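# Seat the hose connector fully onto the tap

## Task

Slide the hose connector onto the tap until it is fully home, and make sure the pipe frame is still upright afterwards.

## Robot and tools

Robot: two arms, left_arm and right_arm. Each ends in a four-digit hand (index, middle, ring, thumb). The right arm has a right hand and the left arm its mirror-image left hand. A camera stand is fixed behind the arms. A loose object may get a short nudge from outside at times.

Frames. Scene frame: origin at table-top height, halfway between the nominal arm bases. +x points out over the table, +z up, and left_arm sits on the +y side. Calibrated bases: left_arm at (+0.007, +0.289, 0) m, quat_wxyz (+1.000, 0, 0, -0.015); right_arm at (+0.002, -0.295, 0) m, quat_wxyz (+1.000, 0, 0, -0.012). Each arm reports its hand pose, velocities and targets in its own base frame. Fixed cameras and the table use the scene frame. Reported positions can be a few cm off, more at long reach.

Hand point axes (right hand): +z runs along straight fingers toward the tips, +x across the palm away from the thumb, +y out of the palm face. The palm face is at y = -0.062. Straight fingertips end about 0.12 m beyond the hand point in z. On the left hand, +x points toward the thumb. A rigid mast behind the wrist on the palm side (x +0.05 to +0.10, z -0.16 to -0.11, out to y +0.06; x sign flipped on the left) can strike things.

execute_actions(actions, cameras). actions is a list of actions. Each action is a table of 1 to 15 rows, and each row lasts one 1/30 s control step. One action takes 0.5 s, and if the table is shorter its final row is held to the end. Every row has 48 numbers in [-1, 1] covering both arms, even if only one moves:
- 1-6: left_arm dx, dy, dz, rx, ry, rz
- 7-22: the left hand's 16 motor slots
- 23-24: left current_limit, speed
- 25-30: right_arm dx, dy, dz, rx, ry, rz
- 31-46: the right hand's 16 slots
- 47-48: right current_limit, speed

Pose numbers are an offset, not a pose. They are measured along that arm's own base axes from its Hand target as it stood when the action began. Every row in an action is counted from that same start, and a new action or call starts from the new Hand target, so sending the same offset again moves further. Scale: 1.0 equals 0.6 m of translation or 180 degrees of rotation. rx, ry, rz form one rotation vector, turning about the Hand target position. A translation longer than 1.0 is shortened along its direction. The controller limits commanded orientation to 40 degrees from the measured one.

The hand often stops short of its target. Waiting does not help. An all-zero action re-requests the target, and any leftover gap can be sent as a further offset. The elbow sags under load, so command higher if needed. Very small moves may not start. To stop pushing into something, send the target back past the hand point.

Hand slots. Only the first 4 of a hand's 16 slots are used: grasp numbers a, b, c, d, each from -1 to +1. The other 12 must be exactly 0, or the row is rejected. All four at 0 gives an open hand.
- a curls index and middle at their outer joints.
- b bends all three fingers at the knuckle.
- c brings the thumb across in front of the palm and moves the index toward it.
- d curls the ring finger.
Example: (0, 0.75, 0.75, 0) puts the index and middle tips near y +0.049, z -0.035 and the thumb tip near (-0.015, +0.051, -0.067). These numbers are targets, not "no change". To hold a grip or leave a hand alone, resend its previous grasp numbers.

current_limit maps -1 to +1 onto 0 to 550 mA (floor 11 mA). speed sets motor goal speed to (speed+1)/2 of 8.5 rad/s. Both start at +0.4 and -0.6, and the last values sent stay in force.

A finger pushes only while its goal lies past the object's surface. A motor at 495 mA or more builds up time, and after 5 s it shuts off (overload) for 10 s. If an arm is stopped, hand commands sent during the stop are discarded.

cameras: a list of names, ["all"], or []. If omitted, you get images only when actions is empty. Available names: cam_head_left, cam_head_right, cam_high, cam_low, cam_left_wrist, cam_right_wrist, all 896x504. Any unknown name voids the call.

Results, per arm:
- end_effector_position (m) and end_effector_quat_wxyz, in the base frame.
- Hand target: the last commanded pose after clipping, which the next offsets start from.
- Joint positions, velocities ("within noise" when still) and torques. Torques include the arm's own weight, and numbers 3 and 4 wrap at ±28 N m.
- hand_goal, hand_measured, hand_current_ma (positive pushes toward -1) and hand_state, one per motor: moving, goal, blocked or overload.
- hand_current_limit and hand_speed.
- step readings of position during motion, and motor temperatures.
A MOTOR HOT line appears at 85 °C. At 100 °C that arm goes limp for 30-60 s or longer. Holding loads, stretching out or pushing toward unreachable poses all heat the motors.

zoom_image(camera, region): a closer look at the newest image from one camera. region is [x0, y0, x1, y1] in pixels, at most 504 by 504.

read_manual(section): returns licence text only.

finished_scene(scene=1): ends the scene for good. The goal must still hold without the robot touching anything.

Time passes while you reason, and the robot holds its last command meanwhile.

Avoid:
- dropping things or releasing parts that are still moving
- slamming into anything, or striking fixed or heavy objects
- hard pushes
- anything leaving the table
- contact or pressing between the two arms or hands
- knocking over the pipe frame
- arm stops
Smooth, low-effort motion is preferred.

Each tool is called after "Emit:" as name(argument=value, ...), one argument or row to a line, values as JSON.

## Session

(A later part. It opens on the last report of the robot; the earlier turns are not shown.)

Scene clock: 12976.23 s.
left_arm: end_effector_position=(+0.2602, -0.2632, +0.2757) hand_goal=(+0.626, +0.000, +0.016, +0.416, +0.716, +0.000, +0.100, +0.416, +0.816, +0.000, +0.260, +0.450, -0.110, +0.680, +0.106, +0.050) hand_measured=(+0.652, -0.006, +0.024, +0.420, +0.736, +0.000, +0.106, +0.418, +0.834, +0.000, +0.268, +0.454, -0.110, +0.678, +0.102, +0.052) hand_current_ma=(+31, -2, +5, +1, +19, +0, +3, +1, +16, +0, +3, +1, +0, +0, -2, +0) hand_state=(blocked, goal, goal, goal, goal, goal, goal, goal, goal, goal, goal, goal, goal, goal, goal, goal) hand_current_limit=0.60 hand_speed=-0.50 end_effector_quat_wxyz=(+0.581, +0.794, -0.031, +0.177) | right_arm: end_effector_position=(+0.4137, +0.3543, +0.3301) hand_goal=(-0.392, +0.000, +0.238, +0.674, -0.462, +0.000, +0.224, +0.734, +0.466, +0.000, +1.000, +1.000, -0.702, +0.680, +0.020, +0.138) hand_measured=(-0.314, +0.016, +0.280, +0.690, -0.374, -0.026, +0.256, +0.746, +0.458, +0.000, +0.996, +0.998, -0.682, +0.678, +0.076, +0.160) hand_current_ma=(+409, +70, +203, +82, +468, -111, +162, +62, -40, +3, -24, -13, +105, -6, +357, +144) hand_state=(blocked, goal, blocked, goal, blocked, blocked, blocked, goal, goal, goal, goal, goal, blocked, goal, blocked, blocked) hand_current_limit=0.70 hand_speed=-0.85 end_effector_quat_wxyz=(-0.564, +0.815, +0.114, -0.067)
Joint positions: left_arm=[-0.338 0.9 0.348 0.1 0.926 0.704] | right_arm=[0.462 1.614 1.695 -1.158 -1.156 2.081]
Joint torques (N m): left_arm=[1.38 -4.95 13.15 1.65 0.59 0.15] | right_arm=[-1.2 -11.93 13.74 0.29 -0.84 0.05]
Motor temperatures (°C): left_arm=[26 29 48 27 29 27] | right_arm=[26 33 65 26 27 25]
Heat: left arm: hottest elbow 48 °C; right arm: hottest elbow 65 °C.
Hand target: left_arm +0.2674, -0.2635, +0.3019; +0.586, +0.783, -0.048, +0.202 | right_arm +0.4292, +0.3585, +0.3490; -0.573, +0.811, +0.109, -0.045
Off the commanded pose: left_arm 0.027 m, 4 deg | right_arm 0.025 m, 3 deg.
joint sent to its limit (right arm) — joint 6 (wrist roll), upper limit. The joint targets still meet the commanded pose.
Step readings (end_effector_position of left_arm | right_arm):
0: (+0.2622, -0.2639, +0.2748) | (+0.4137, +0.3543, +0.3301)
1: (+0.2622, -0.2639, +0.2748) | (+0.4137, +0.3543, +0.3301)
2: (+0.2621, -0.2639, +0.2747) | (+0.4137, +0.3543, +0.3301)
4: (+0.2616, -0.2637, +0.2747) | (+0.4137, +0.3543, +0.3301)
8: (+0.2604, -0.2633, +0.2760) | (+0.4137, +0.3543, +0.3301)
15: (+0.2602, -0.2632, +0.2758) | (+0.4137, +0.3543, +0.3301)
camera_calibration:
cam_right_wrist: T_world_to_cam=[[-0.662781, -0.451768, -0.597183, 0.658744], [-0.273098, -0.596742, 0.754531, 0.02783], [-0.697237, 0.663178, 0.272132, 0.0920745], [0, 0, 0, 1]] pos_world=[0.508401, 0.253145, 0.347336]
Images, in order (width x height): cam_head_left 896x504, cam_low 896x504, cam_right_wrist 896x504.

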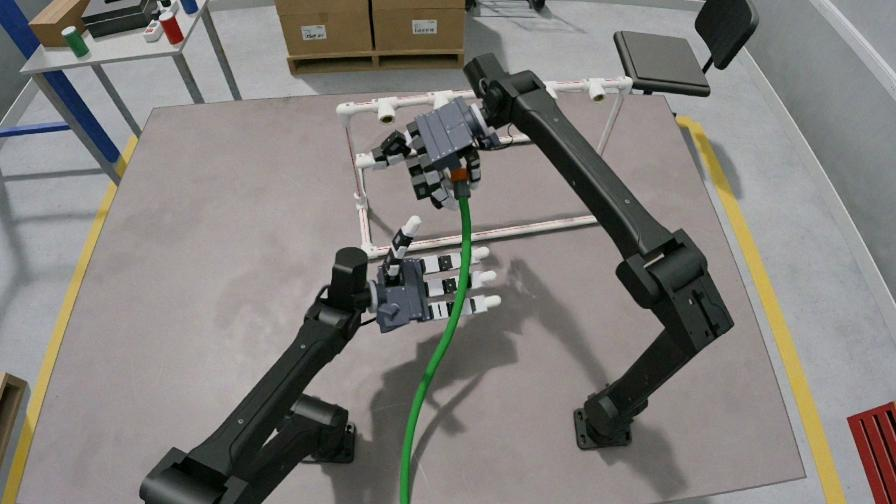

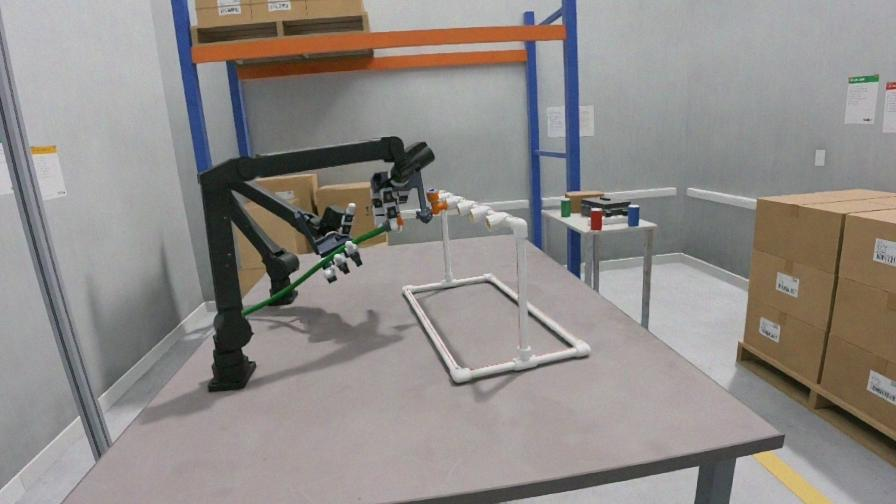

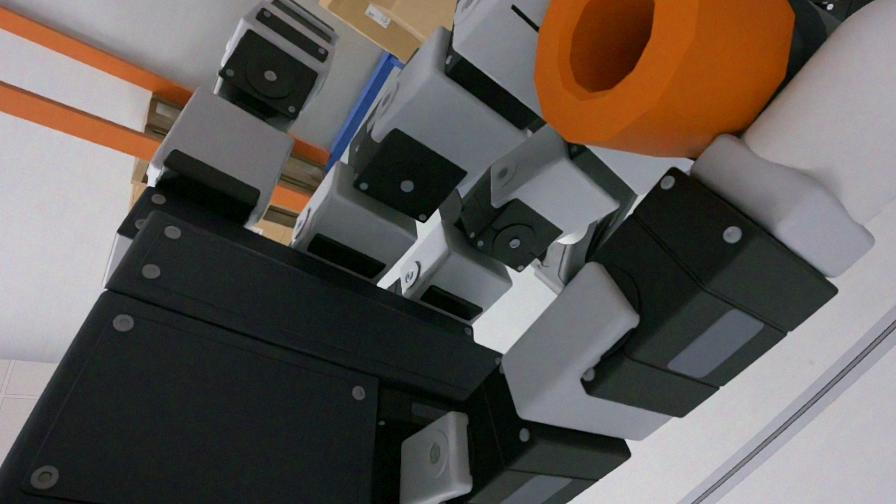

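Emit:
execute_actions(
  actions=[
    [[0,0,0.013,0,0,0,0.3,0,0.5,0.2,0,0,0,0,0,0,0,0,0,0,0,0,0.6,-0.5,0,0,0,0,0,0,0.15,0.58,0.84,-0.8,0,0,0,0,0,0,0,0,0,0,0,0,0.7,-0.85]],
  ],
  cameras=["cam_low","cam_right_wrist","cam_head_left"],
)

Scene clock: 12981.00 s.
left_arm: end_effector_position=(+0.2577, -0.2623, +0.2760) hand_goal=(+0.626, +0.000, +0.016, +0.416, +0.716, +0.000, +0.100, +0.416, +0.816, +0.000, +0.260, +0.450, -0.110, +0.680, +0.106, +0.050) hand_measured=(+0.652, -0.004, +0.024, +0.420, +0.736, +0.000, +0.106, +0.418, +0.834, +0.000, +0.268, +0.454, -0.110, +0.678, +0.102, +0.052) hand_current_ma=(+31, -1, +5, +1, +19, +0, +3, +1, +16, +0, +3, +1, +0, +0, -2, +0) hand_state=(blocked, goal, goal, goal, goal, goal, goal, goal, goal, goal, goal, goal, goal, goal, goal, goal) hand_current_limit=0.60 hand_speed=-0.50 end_effector_quat_wxyz=(+0.579, +0.796, -0.027, +0.171) | right_arm: end_effector_position=(+0.4136, +0.3544, +0.3302) hand_goal=(-0.392, +0.000, +0.238, +0.674, -0.462, +0.000, +0.224, +0.734, +0.466, +0.000, +1.000, +1.000, -0.702, +0.680, +0.020, +0.138) hand_measured=(-0.314, +0.016, +0.280, +0.690, -0.374, -0.026, +0.256, +0.746, +0.458, +0.000, +0.996, +0.998, -0.682, +0.678, +0.076, +0.160) hand_current_ma=(+409, +72, +203, +82, +467, -111, +162, +62, -40, +3, -24, -13, +105, -6, +356, +144) hand_state=(blocked, goal, blocked, goal, blocked, blocked, blocked, goal, goal, goal, goal, goal, blocked, goal, blocked, blocked) hand_current_limit=0.70 hand_speed=-0.85 end_effector_quat_wxyz=(-0.564, +0.815, +0.114, -0.067)
Joint positions: left_arm=[-0.338 0.88 0.348 0.066 0.926 0.704] | right_arm=[0.462 1.614 1.695 -1.158 -1.157 2.081]
Joint torques (N m): left_arm=[1.38 -4.78 14.32 1.74 0.62 0.13] | right_arm=[-1.2 -11.93 13.74 0.29 -0.82 0.05]
Motor temperatures (°C): left_arm=[26 29 49 27 29 27] | right_arm=[26 34 65 26 27 25]
Heat: left arm: hottest elbow 49 °C; right arm: hottest elbow 65 °C.
Hand target: left_arm +0.2674, -0.2636, +0.3097; +0.586, +0.783, -0.048, +0.202 | right_arm +0.4291, +0.3585, +0.3490; -0.573, +0.811, +0.109, -0.045
Off the commanded pose: left_arm 0.035 m, 5 deg | right_arm 0.025 m, 3 deg.
joint sent to its limit (right arm) — joint 6 (wrist roll), upper limit. The joint targets still meet the commanded pose.
Step readings (end_effector_position of left_arm | right_arm):
0: (+0.2602, -0.2632, +0.2757) | (+0.4137, +0.3543, +0.3301)
1: (+0.2602, -0.2632, +0.2757) | (+0.4137, +0.3543, +0.3301)
2: (+0.2601, -0.2632, +0.2754) | (+0.4137, +0.3543, +0.3301)
4: (+0.2595, -0.2629, +0.2752) | (+0.4137, +0.3543, +0.3301)
8: (+0.2580, -0.2624, +0.2765) | (+0.4136, +0.3544, +0.3302)
15: (+0.2577, -0.2623, +0.2761) | (+0.4136, +0.3544, +0.3302)
camera_calibration:
cam_right_wrist: T_world_to_cam=[[-0.662792, -0.451694, -0.597226, 0.658791], [-0.272627, -0.59727, 0.754284, 0.0278709], [-0.69741, 0.662753, 0.272722, 0.0919992], [0, 0, 0, 1]] pos_world=[0.508401, 0.253246, 0.347335]
Images, in order (width x height): cam_head_left 896x504, cam_low 896x504, cam_right_wrist 896x504.

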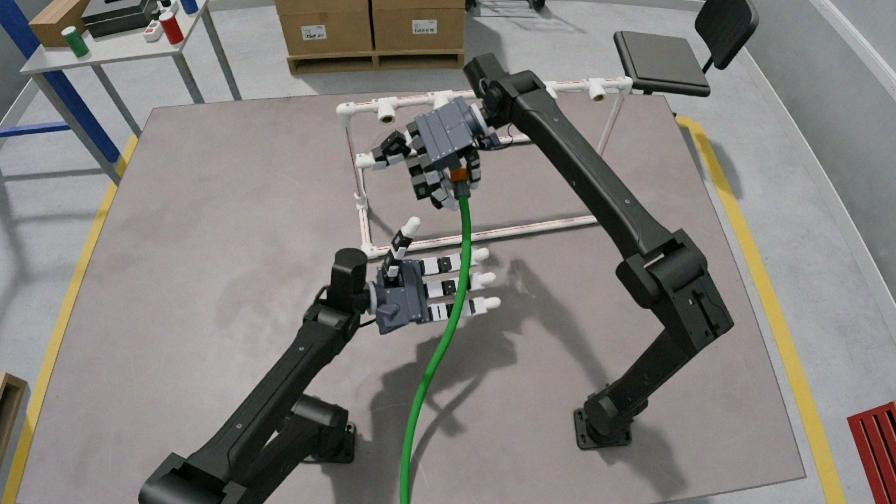

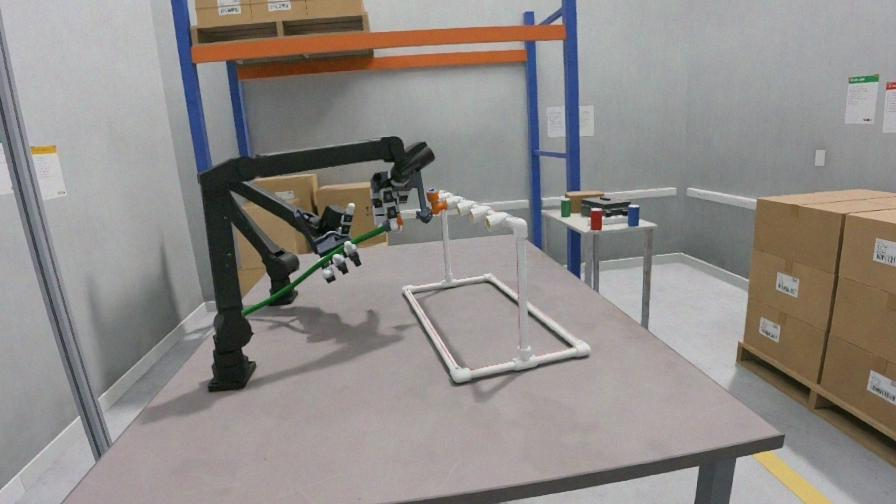

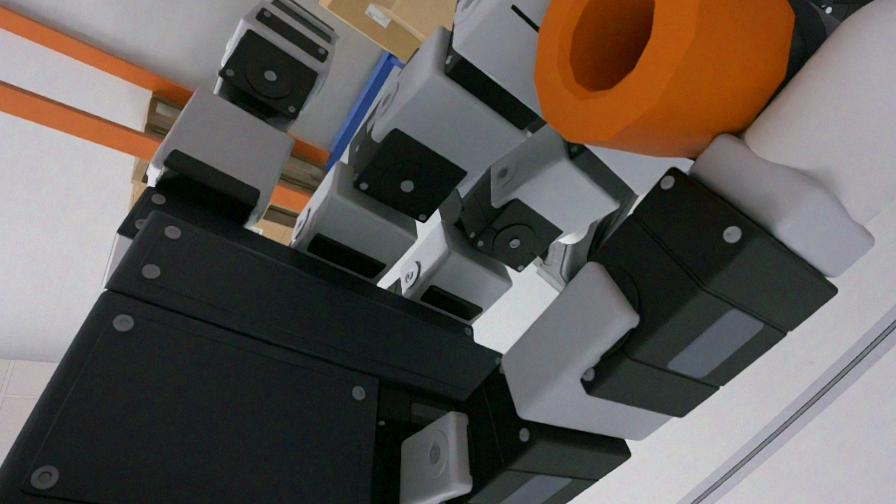

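Emit:
execute_actions(
  actions=[
    [[0,0,0.013,0,0,0,0.3,0,0.5,0.2,0,0,0,0,0,0,0,0,0,0,0,0,0.6,-0.5,0,0,0,0,0,0,0.15,0.58,0.84,-0.8,0,0,0,0,0,0,0,0,0,0,0,0,0.7,-0.85]],
  ],
  cameras=[],
)

Scene clock: 12985.70 s.
left_arm: end_effector_position=(+0.2554, -0.2611, +0.2764) hand_goal=(+0.626, +0.000, +0.016, +0.416, +0.716, +0.000, +0.100, +0.416, +0.816, +0.000, +0.260, +0.450, -0.110, +0.680, +0.106, +0.050) hand_measured=(+0.652, -0.004, +0.024, +0.420, +0.736, +0.000, +0.106, +0.418, +0.834, +0.000, +0.268, +0.454, -0.110, +0.678, +0.102, +0.052) hand_current_ma=(+31, -1, +5, +1, +19, +0, +3, +1, +16, +0, +3, +1, +0, +0, -2, +0) hand_state=(blocked, goal, goal, goal, goal, goal, goal, goal, goal, goal, goal, goal, goal, goal, goal, goal) hand_current_limit=0.60 hand_speed=-0.50 end_effector_quat_wxyz=(+0.578, +0.799, -0.023, +0.166) | right_arm: end_effector_position=(+0.4132, +0.3543, +0.3302) hand_goal=(-0.392, +0.000, +0.238, +0.674, -0.462, +0.000, +0.224, +0.734, +0.466, +0.000, +1.000, +1.000, -0.702, +0.680, +0.020, +0.138) hand_measured=(-0.314, +0.016, +0.280, +0.690, -0.374, -0.026, +0.256, +0.746, +0.458, +0.000, +0.996, +0.998, -0.680, +0.680, +0.076, +0.160) hand_current_ma=(+409, +72, +203, +82, +468, -111, +162, +62, -40, +3, -24, -13, +106, -5, +355, +144) hand_state=(blocked, goal, blocked, goal, blocked, blocked, blocked, goal, goal, goal, goal, goal, blocked, goal, blocked, blocked) hand_current_limit=0.70 hand_speed=-0.85 end_effector_quat_wxyz=(-0.564, +0.815, +0.113, -0.068)
Joint positions: left_arm=[-0.337 0.861 0.348 0.033 0.926 0.704] | right_arm=[0.462 1.614 1.695 -1.16 -1.158 2.081]
Joint torques (N m): left_arm=[1.38 -4.31 15.46 1.57 0.66 0.15] | right_arm=[-1.2 -11.99 13.72 0.36 -0.8 0.05]
Motor temperatures (°C): left_arm=[26 29 50 27 29 27] | right_arm=[26 34 66 26 27 25]
Heat: left arm: hottest elbow 50 °C; right arm: hottest elbow 66 °C.
Hand target: left_arm +0.2674, -0.2635, +0.3175; +0.586, +0.783, -0.048, +0.202 | right_arm +0.4292, +0.3585, +0.3490; -0.573, +0.811, +0.109, -0.045
Off the commanded pose: left_arm 0.043 m, 5 deg | right_arm 0.025 m, 3 deg.
joint sent to its limit (right arm) — joint 6 (wrist roll), upper limit. The joint targets still meet the commanded pose.
Step readings (end_effector_position of left_arm | right_arm):
0: (+0.2577, -0.2623, +0.2760) | (+0.4136, +0.3544, +0.3302)
1: (+0.2576, -0.2623, +0.2761) | (+0.4136, +0.3544, +0.3302)
2: (+0.2575, -0.2623, +0.2759) | (+0.4136, +0.3544, +0.3302)
4: (+0.2569, -0.2620, +0.2757) | (+0.4136, +0.3544, +0.3302)
8: (+0.2555, -0.2614, +0.2768) | (+0.4134, +0.3544, +0.3302)
15: (+0.2554, -0.2611, +0.2765) | (+0.4132, +0.3543, +0.3302)
No camera images: "cameras" was empty.

Emit:
execute_actions(
  actions=[
    [[0.01,0,0.008,0,0,0,0.3,0,0.5,0.2,0,0,0,0,0,0,0,0,0,0,0,0,0.6,-0.5,0,0,0,0,0,0,0.15,0.58,0.84,-0.8,0,0,0,0,0,0,0,0,0,0,0,0,0.7,-0.85]],
  ],
  cameras=[],
)

Scene clock: 12993.57 s.
left_arm: end_effector_position=(+0.2576, -0.2603, +0.2805) hand_goal=(+0.626, +0.000, +0.016, +0.416, +0.716, +0.000, +0.100, +0.416, +0.816, +0.000, +0.260, +0.450, -0.110, +0.680, +0.106, +0.050) hand_measured=(+0.652, -0.004, +0.024, +0.420, +0.736, +0.000, +0.106, +0.418, +0.834, +0.000, +0.268, +0.454, -0.110, +0.678, +0.102, +0.052) hand_current_ma=(+31, -1, +5, +1, +19, +0, +3, +1, +16, +0, +3, +1, +0, +0, -2, +0) hand_state=(blocked, goal, goal, goal, goal, goal, goal, goal, goal, goal, goal, goal, goal, goal, goal, goal) hand_current_limit=0.60 hand_speed=-0.50 end_effector_quat_wxyz=(+0.578, +0.799, -0.024, +0.165) | right_arm: end_effector_position=(+0.4141, +0.3547, +0.3326) hand_goal=(-0.392, +0.000, +0.238, +0.674, -0.462, +0.000, +0.224, +0.734, +0.466, +0.000, +1.000, +1.000, -0.702, +0.680, +0.020, +0.138) hand_measured=(-0.314, +0.018, +0.278, +0.690, -0.374, -0.026, +0.256, +0.746, +0.458, +0.000, +0.996, +0.998, -0.680, +0.680, +0.076, +0.160) hand_current_ma=(+409, +74, +202, +82, +468, -111, +162, +62, -40, +3, -24, -13, +106, -5, +355, +144) hand_state=(blocked, goal, blocked, goal, blocked, blocked, blocked, goal, goal, goal, goal, goal, blocked, goal, blocked, blocked) hand_current_limit=0.70 hand_speed=-0.85 end_effector_quat_wxyz=(-0.565, +0.814, +0.115, -0.066)
Joint positions: left_arm=[-0.33 0.861 0.36 0.017 0.935 0.709] | right_arm=[0.462 1.614 1.701 -1.16 -1.158 2.081]
Joint torques (N m): left_arm=[1.73 -3.25 16.21 1.77 0.61 0.16] | right_arm=[-1.2 -11.81 13.39 0.35 -0.79 0.05]
Motor temperatures (°C): left_arm=[26 29 52 27 29 27] | right_arm=[26 34 67 26 27 25]
Heat: left arm: hottest elbow 52 °C; right arm: hottest elbow 67 °C.
Hand target: left_arm +0.2734, -0.2636, +0.3224; +0.586, +0.783, -0.048, +0.202 | right_arm +0.4292, +0.3585, +0.3490; -0.573, +0.811, +0.109, -0.045
Off the commanded pose: left_arm 0.045 m, 5 deg | right_arm 0.023 m, 3 deg.
joint sent to its limit (right arm) — joint 6 (wrist roll), upper limit. The joint targets still meet the commanded pose.
Step readings (end_effector_position of left_arm | right_arm):
0: (+0.2554, -0.2611, +0.2764) | (+0.4132, +0.3543, +0.3302)
1: (+0.2554, -0.2611, +0.2764) | (+0.4132, +0.3543, +0.3302)
2: (+0.2556, -0.2610, +0.2766) | (+0.4132, +0.3543, +0.3302)
4: (+0.2563, -0.2605, +0.2777) | (+0.4132, +0.3543, +0.3302)
8: (+0.2569, -0.2605, +0.2795) | (+0.4136, +0.3544, +0.3312)
15: (+0.2576, -0.2603, +0.2805) | (+0.4141, +0.3547, +0.3326)
No camera images: "cameras" was empty.

Emit:
execute_actions(
  actions=[
    [[0.004,0,0.012,0,0,0,0.3,0,0.5,0.2,0,0,0,0,0,0,0,0,0,0,0,0,0.6,-0.5,0,0,0,0,0,0,0.15,0.58,0.84,-0.8,0,0,0,0,0,0,0,0,0,0,0,0,0.7,-0.85]],
  ],
  cameras=["cam_low","cam_right_wrist","cam_head_left"],
)

Scene clock: 12998.93 s.
left_arm: end_effector_position=(+0.2594, -0.2610, +0.2839) hand_goal=(+0.626, +0.000, +0.016, +0.416, +0.716, +0.000, +0.100, +0.416, +0.816, +0.000, +0.260, +0.450, -0.110, +0.680, +0.106, +0.050) hand_measured=(+0.652, -0.006, +0.024, +0.420, +0.736, +0.000, +0.106, +0.418, +0.834, +0.000, +0.268, +0.454, -0.110, +0.678, +0.102, +0.052) hand_current_ma=(+31, -2, +5, +1, +19, +0, +3, +1, +16, +0, +3, +1, +0, +0, -2, +0) hand_state=(blocked, goal, goal, goal, goal, goal, goal, goal, goal, goal, goal, goal, goal, goal, goal, goal) hand_current_limit=0.60 hand_speed=-0.50 end_effector_quat_wxyz=(+0.578, +0.800, -0.023, +0.161) | right_arm: end_effector_position=(+0.4141, +0.3547, +0.3326) hand_goal=(-0.392, +0.000, +0.238, +0.674, -0.462, +0.000, +0.224, +0.734, +0.466, +0.000, +1.000, +1.000, -0.702, +0.680, +0.020, +0.138) hand_measured=(-0.316, +0.018, +0.276, +0.690, -0.374, -0.028, +0.256, +0.746, +0.458, +0.000, +0.996, +0.998, -0.684, +0.680, +0.076, +0.160) hand_current_ma=(+404, +75, +190, +79, +468, -118, +162, +62, -40, +3, -24, -13, +88, -5, +355, +144) hand_state=(blocked, goal, blocked, goal, blocked, blocked, blocked, goal, goal, goal, goal, goal, goal, goal, blocked, blocked) hand_current_limit=0.70 hand_speed=-0.85 end_effector_quat_wxyz=(-0.565, +0.814, +0.115, -0.066)
Joint positions: left_arm=[-0.329 0.861 0.375 -0.01 0.94 0.713] | right_arm=[0.462 1.614 1.701 -1.16 -1.158 2.081]
Joint torques (N m): left_arm=[1.55 -3.6 16.64 1.69 0.57 0.15] | right_arm=[-1.26 -11.87 13.39 0.36 -0.79 0.05]
Motor temperatures (°C): left_arm=[26 29 53 27 29 27] | right_arm=[26 34 67 26 27 25]
Heat: left arm: hottest elbow 53 °C; right arm: hottest elbow 67 °C.
Hand target: left_arm +0.2758, -0.2636, +0.3297; +0.586, +0.783, -0.048, +0.202 | right_arm +0.4292, +0.3585, +0.3490; -0.573, +0.811, +0.109, -0.045
Off the commanded pose: left_arm 0.049 m, 6 deg | right_arm 0.023 m, 3 deg.
joint sent to its limit (right arm) — joint 6 (wrist roll), upper limit. The joint targets still meet the commanded pose.
Step readings (end_effector_position of left_arm | right_arm):
0: (+0.2575, -0.2603, +0.2805) | (+0.4141, +0.3547, +0.3326)
1: (+0.2576, -0.2602, +0.2804) | (+0.4141, +0.3547, +0.3326)
2: (+0.2577, -0.2603, +0.2804) | (+0.4141, +0.3547, +0.3326)
4: (+0.2581, -0.2604, +0.2811) | (+0.4141, +0.3547, +0.3326)
8: (+0.2590, -0.2608, +0.2831) | (+0.4141, +0.3547, +0.3326)
15: (+0.2594, -0.2609, +0.2837) | (+0.4141, +0.3547, +0.3326)
camera_calibration:
cam_right_wrist: T_world_to_cam=[[-0.660755, -0.450568, -0.600326, 0.66045], [-0.274982, -0.598883, 0.752147, 0.0286341], [-0.698418, 0.662063, 0.271816, 0.0924046], [0, 0, 0, 1]] pos_world=[0.508806, 0.253549, 0.349831]
Images, in order (width x height): cam_head_left 896x504, cam_low 896x504, cam_right_wrist 896x504.

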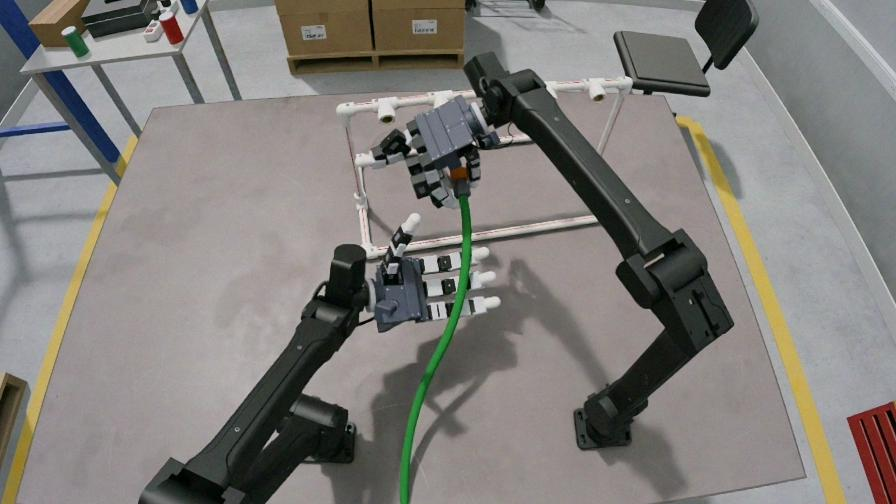

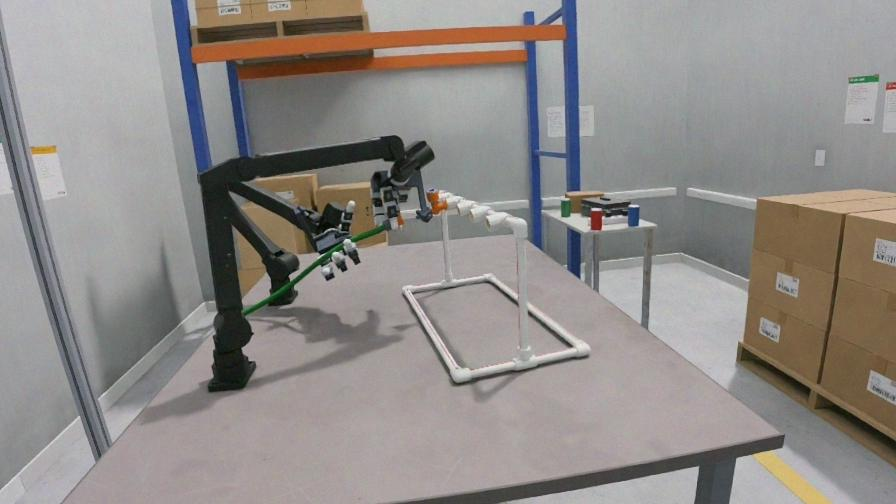

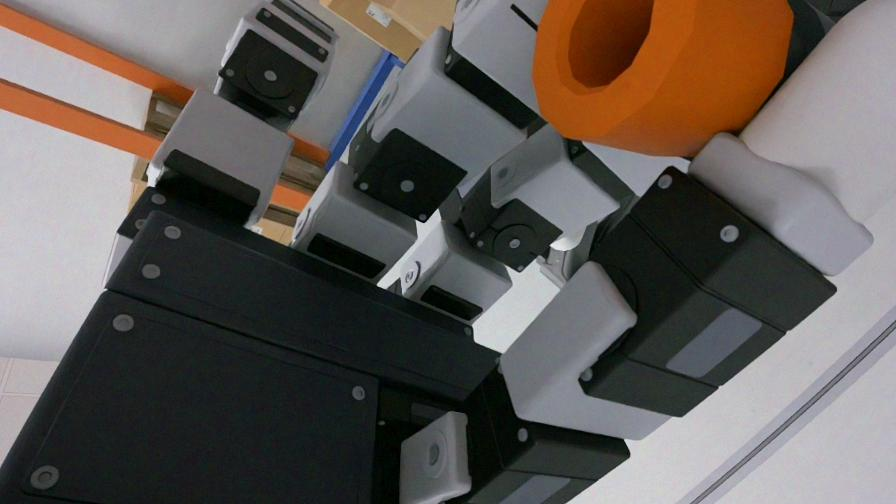

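Emit:
execute_actions(
  actions=[
    [[0.004,0,0.012,0,0,0,0.3,0,0.5,0.2,0,0,0,0,0,0,0,0,0,0,0,0,0.6,-0.5,0,0,0,0,0,0,0.15,0.58,0.84,-0.8,0,0,0,0,0,0,0,0,0,0,0,0,0.7,-0.85]],
  ],
  cameras=["cam_low","cam_right_wrist","cam_head_left","cam_head_right"],
)

Emit:
zoom_image(
  camera="cam_low",
  region=[330, 170, 480, 270],
)

Emit:
zoom_image(
  camera="cam_head_left",
  region=[430, 140, 510, 230],
)

Emit:
zoom_image(
  camera="cam_head_right",
  region=[410, 140, 490, 230],
)

Emit:
zoom_image(
  camera="cam_right_wrist",
  region=[500, 0, 856, 200],
)

Scene clock: 13008.93 s.
left_arm: end_effector_position=(+0.2624, -0.2615, +0.2889) hand_goal=(+0.626, +0.000, +0.016, +0.416, +0.716, +0.000, +0.100, +0.416, +0.816, +0.000, +0.260, +0.450, -0.110, +0.680, +0.106, +0.050) hand_measured=(+0.652, -0.006, +0.024, +0.420, +0.736, +0.000, +0.106, +0.418, +0.834, +0.000, +0.268, +0.454, -0.110, +0.678, +0.102, +0.052) hand_current_ma=(+31, -3, +5, +1, +19, +0, +3, +1, +16, +0, +3, +1, +0, +0, -2, +0) hand_state=(blocked, goal, goal, goal, goal, goal, goal, goal, goal, goal, goal, goal, goal, goal, goal, goal) hand_current_limit=0.60 hand_speed=-0.50 end_effector_quat_wxyz=(+0.577, +0.801, -0.022, +0.159) | right_arm: end_effector_position=(+0.4141, +0.3547, +0.3326) hand_goal=(-0.392, +0.000, +0.238, +0.674, -0.462, +0.000, +0.224, +0.734, +0.466, +0.000, +1.000, +1.000, -0.702, +0.680, +0.020, +0.138) hand_measured=(-0.316, +0.018, +0.276, +0.690, -0.374, -0.028, +0.256, +0.746, +0.458, +0.000, +0.996, +0.998, -0.686, +0.680, +0.076, +0.160) hand_current_ma=(+401, +78, +188, +77, +468, -123, +162, +62, -40, +3, -24, -13, +78, -5, +355, +144) hand_state=(blocked, goal, blocked, goal, blocked, blocked, blocked, goal, goal, goal, goal, goal, goal, goal, blocked, blocked) hand_current_limit=0.70 hand_speed=-0.85 end_effector_quat_wxyz=(-0.565, +0.814, +0.115, -0.066)
Joint positions: left_arm=[-0.326 0.861 0.392 -0.034 0.943 0.715] | right_arm=[0.462 1.614 1.701 -1.16 -1.158 2.081]
Joint torques (N m): left_arm=[1.38 -4.07 16.69 1.8 0.58 0.14] | right_arm=[-1.14 -11.87 13.39 0.36 -0.79 0.05]
Motor temperatures (°C): left_arm=[26 29 55 27 29 27] | right_arm=[26 34 68 26 27 25]
Heat: left arm: hottest elbow 55 °C; right arm: hottest elbow 68 °C.
Hand target: left_arm +0.2782, -0.2636, +0.3368; +0.586, +0.783, -0.048, +0.202 | right_arm +0.4292, +0.3585, +0.3490; -0.573, +0.811, +0.109, -0.045
Off the commanded pose: left_arm 0.051 m, 6 deg | right_arm 0.023 m, 3 deg.
joint sent to its limit (right arm) — joint 6 (wrist roll), upper limit. The joint targets still meet the commanded pose.
Step readings (end_effector_position of left_arm | right_arm):
0: (+0.2594, -0.2610, +0.2838) | (+0.4141, +0.3547, +0.3326)
1: (+0.2594, -0.2610, +0.2838) | (+0.4141, +0.3547, +0.3326)
2: (+0.2596, -0.2609, +0.2838) | (+0.4141, +0.3547, +0.3326)
4: (+0.2601, -0.2610, +0.2845) | (+0.4141, +0.3547, +0.3326)
8: (+0.2618, -0.2612, +0.2875) | (+0.4141, +0.3547, +0.3326)
15: (+0.2624, -0.2615, +0.2889) | (+0.4141, +0.3547, +0.3326)
camera_calibration:
cam_right_wrist: T_world_to_cam=[[-0.660755, -0.450568, -0.600326, 0.66045], [-0.274982, -0.598883, 0.752147, 0.0286341], [-0.698418, 0.662063, 0.271816, 0.0924046], [0, 0, 0, 1]] pos_world=[0.508806, 0.253549, 0.349831]
Images, in order (width x height): cam_head_left 896x504, cam_head_right 896x504, cam_low 896x504, cam_right_wrist 896x504.

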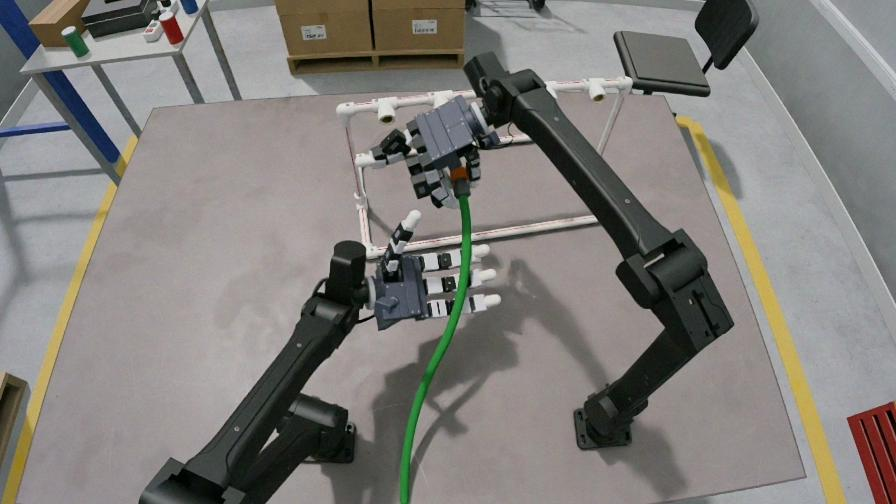

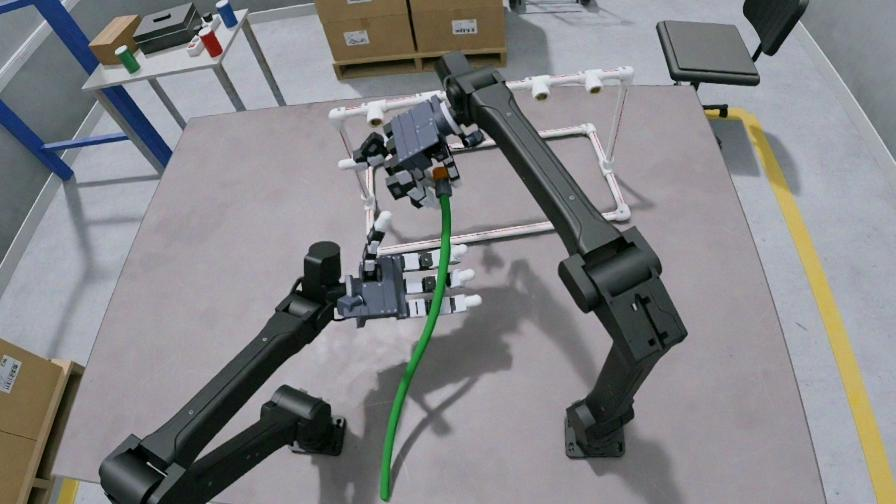

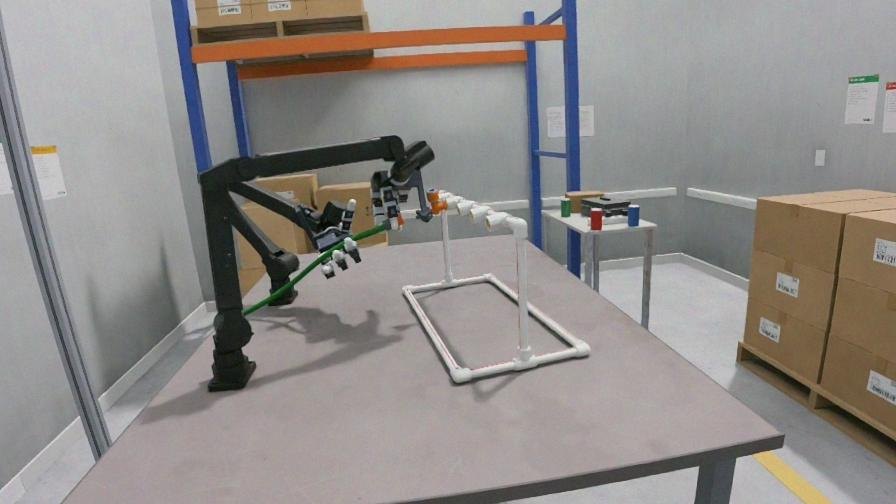

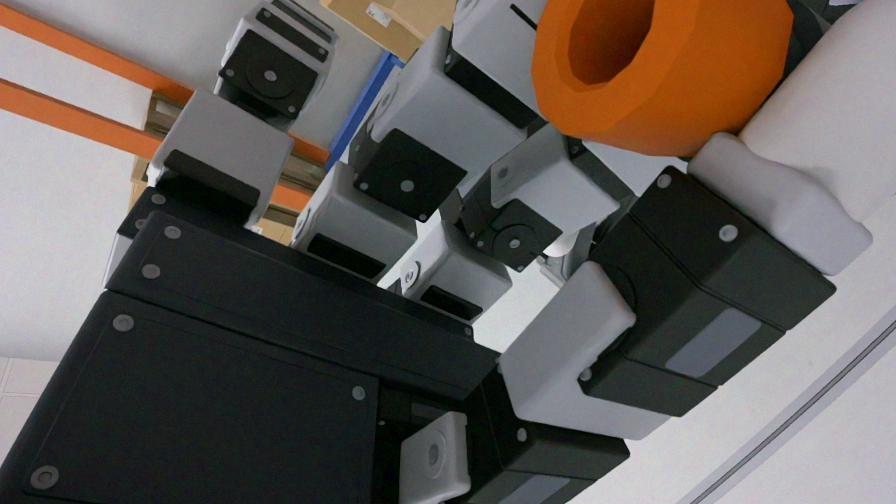

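Scaled by 3.360.

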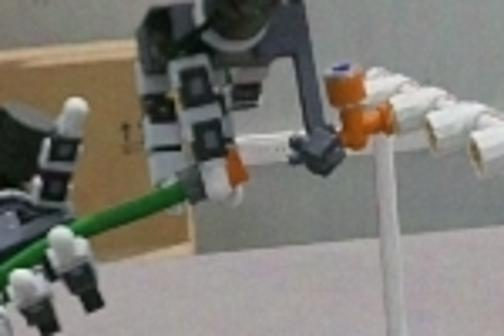

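Scaled by 5.600.

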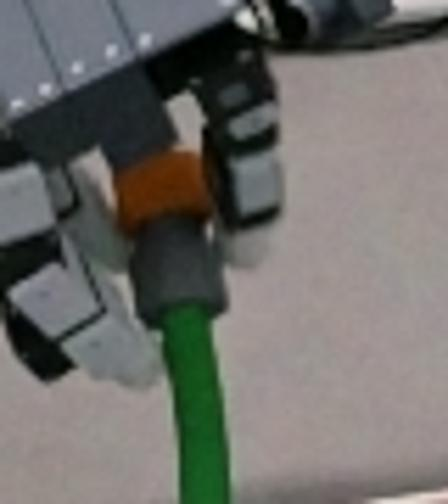

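Scaled by 5.600.

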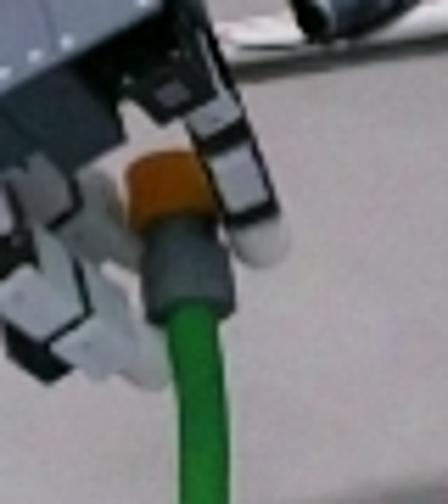

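Scaled by 1.416.

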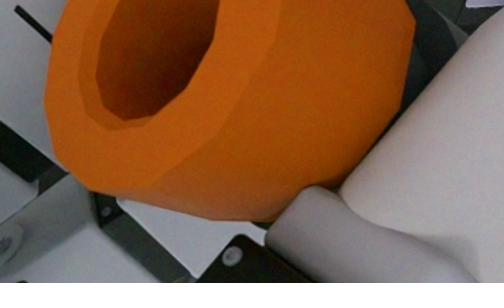

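Emit:
zoom_image(
  camera="cam_low",
  region=[370, 200, 420, 240],
)

Scaled by 10.080.

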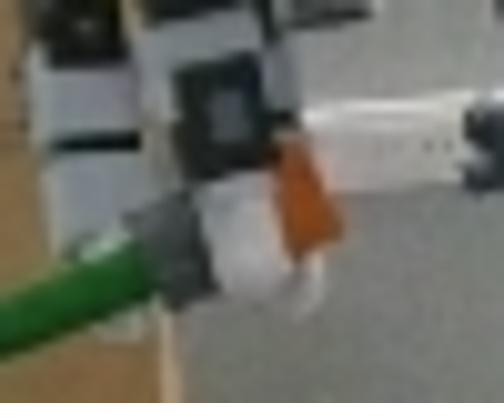

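Emit:
execute_actions(
  actions=[
    [[0.0117,0.001,0.006,0,0,0,0.3,0,0.5,0.2,0,0,0,0,0,0,0,0,0,0,0,0,0.6,-0.5,0.0117,-0.0008,-0.001,0,0,0,0.15,0.58,0.84,-0.8,0,0,0,0,0,0,0,0,0,0,0,0,0.7,-0.85]],
    [[0.0117,0.001,0.006,0,0,0,0.3,0,0.5,0.2,0,0,0,0,0,0,0,0,0,0,0,0,0.6,-0.5,0.0117,-0.0008,-0.001,0,0,0,0.15,0.58,0.84,-0.8,0,0,0,0,0,0,0,0,0,0,0,0,0.7,-0.85]],
  ],
  cameras=["all"],
)

Scene clock: 13074.77 s.
left_arm: end_effector_position=(+0.2748, -0.2597, +0.2979) hand_goal=(+0.626, +0.000, +0.016, +0.416, +0.716, +0.000, +0.100, +0.416, +0.816, +0.000, +0.260, +0.450, -0.110, +0.680, +0.106, +0.050) hand_measured=(+0.654, -0.008, +0.024, +0.420, +0.736, +0.000, +0.106, +0.418, +0.834, +0.000, +0.268, +0.454, -0.110, +0.678, +0.102, +0.052) hand_current_ma=(+34, -4, +5, +1, +19, +0, +3, +1, +16, +0, +3, +1, +0, +0, -2, +0) hand_state=(blocked, goal, goal, goal, goal, goal, goal, goal, goal, goal, goal, goal, goal, goal, goal, goal) hand_current_limit=0.60 hand_speed=-0.50 end_effector_quat_wxyz=(+0.579, +0.799, -0.022, +0.161) | right_arm: end_effector_position=(+0.4277, +0.3556, +0.3350) hand_goal=(-0.392, +0.000, +0.238, +0.674, -0.462, +0.000, +0.224, +0.734, +0.466, +0.000, +1.000, +1.000, -0.702, +0.680, +0.020, +0.138) hand_measured=(-0.318, +0.020, +0.274, +0.688, -0.374, -0.030, +0.256, +0.746, +0.458, +0.000, +0.996, +0.998, -0.692, +0.678, +0.076, +0.160) hand_current_ma=(+388, +87, +178, +71, +468, -130, +162, +62, -40, +3, -24, -13, +49, -12, +355, +144) hand_state=(blocked, blocked, blocked, goal, blocked, blocked, blocked, goal, goal, goal, goal, goal, goal, goal, blocked, blocked) hand_current_limit=0.70 hand_speed=-0.85 end_effector_quat_wxyz=(-0.567, +0.813, +0.113, -0.059)
Joint positions: left_arm=[-0.304 0.89 0.43 -0.049 0.962 0.728] | right_arm=[0.451 1.639 1.736 -1.16 -1.16 2.081]
Joint torques (N m): left_arm=[1.61 -3.55 16.92 1.89 0.59 0.16] | right_arm=[-1.38 -11.99 13.2 0.25 -0.84 0.04]
Motor temperatures (°C): left_arm=[26 29 66 27 29 27] | right_arm=[26 34 68 26 27 25]
Heat: left arm: hottest elbow 66 °C; right arm: hottest elbow 68 °C.
Hand target: left_arm +0.2923, -0.2624, +0.3439; +0.586, +0.783, -0.048, +0.202 | right_arm +0.4432, +0.3576, +0.3478; -0.573, +0.811, +0.110, -0.045
Off the commanded pose: left_arm 0.049 m, 6 deg | right_arm 0.020 m, 2 deg.
joint sent to its limit (right arm) — joint 6 (wrist roll), upper limit. The joint targets still meet the commanded pose.
Step readings (end_effector_position of left_arm | right_arm):
0: (+0.2624, -0.2615, +0.2889) | (+0.4141, +0.3547, +0.3326)
1: (+0.2624, -0.2615, +0.2889) | (+0.4141, +0.3547, +0.3326)
2: (+0.2624, -0.2613, +0.2893) | (+0.4142, +0.3548, +0.3329)
4: (+0.2633, -0.2606, +0.2907) | (+0.4152, +0.3553, +0.3338)
8: (+0.2663, -0.2598, +0.2945) | (+0.4181, +0.3563, +0.3361)
15: (+0.2681, -0.2601, +0.2955) | (+0.4194, +0.3563, +0.3362)
16: (+0.2681, -0.2602, +0.2953) | (+0.4194, +0.3563, +0.3360)
17: (+0.2683, -0.2601, +0.2955) | (+0.4198, +0.3563, +0.3360)
19: (+0.2697, -0.2598, +0.2959) | (+0.4210, +0.3568, +0.3358)
23: (+0.2736, -0.2595, +0.2971) | (+0.4252, +0.3566, +0.3358)
30: (+0.2747, -0.2597, +0.2981) | (+0.4276, +0.3555, +0.3348)
camera_calibration:
cam_left_wrist: T_world_to_cam=[[-0.617824, 0.108593, -0.778782, 0.394539], [0.389573, 0.902591, -0.1832, 0.138108], [0.683027, -0.416578, -0.599947, 0.0112561], [0, 0, 0, 1]] pos_world=[0.182264, -0.16281, 0.339314]
cam_right_wrist: T_world_to_cam=[[-0.659818, -0.440631, -0.608675, 0.670095], [-0.286804, -0.601027, 0.745996, 0.0390172], [-0.694539, 0.666792, 0.270194, 0.0978671], [0, 0, 0, 1]] pos_world=[0.521304, 0.253458, 0.352321]

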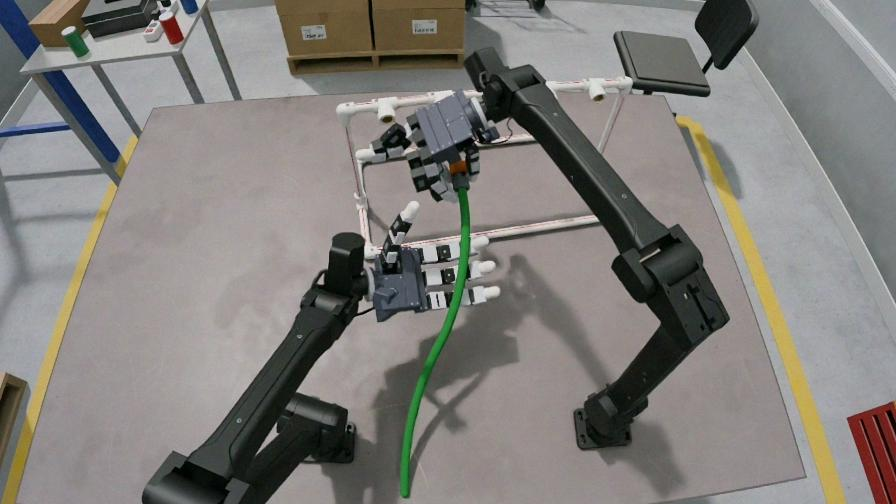

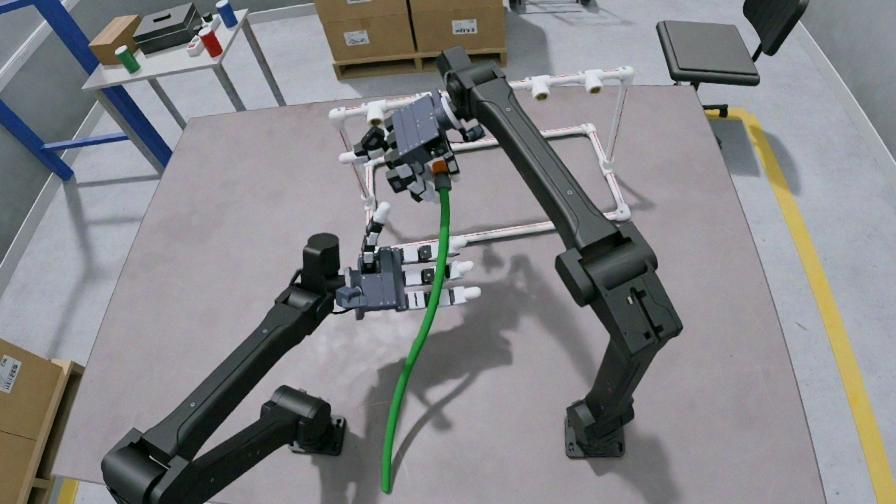

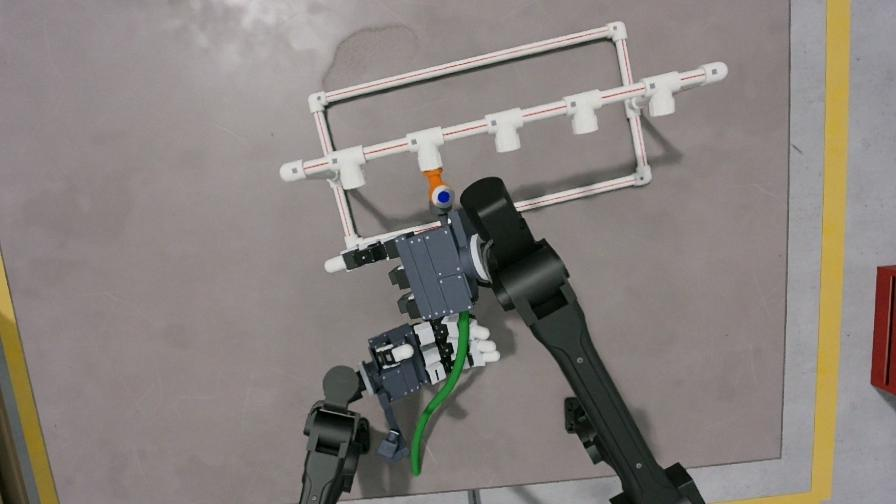

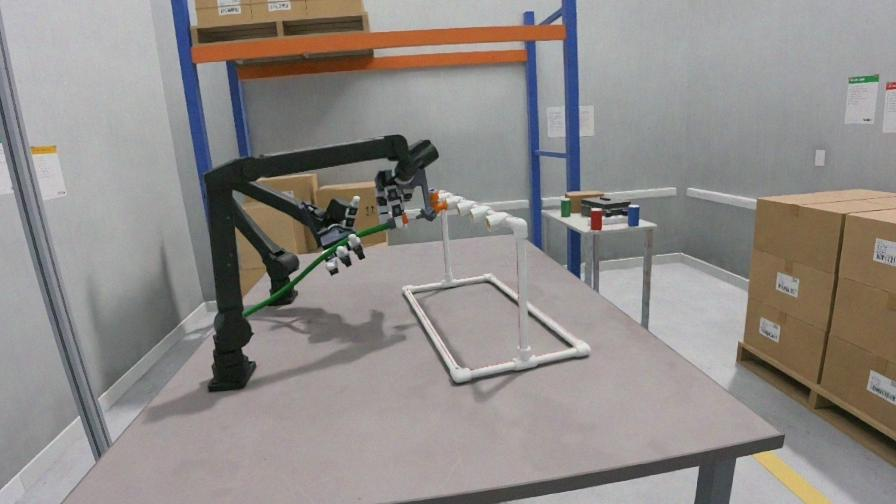

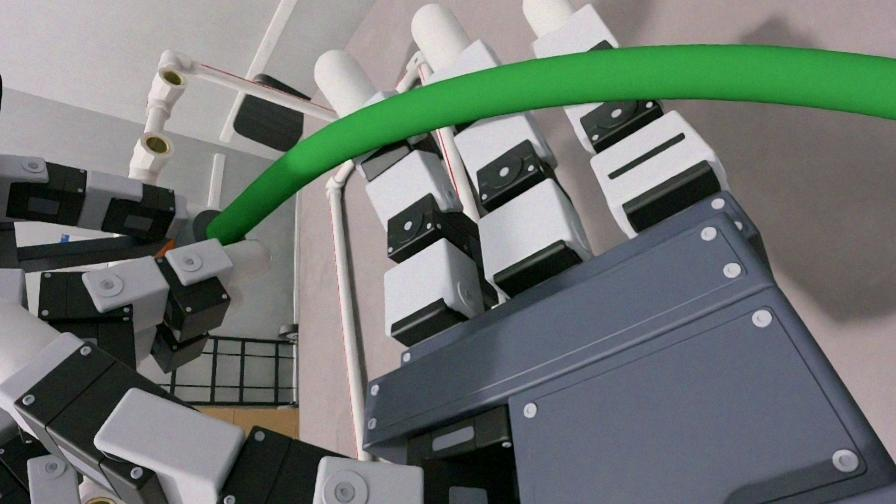

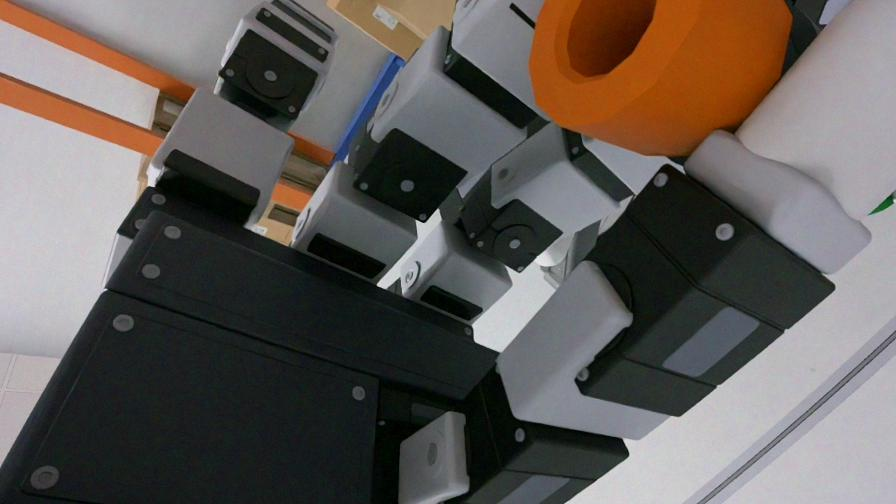

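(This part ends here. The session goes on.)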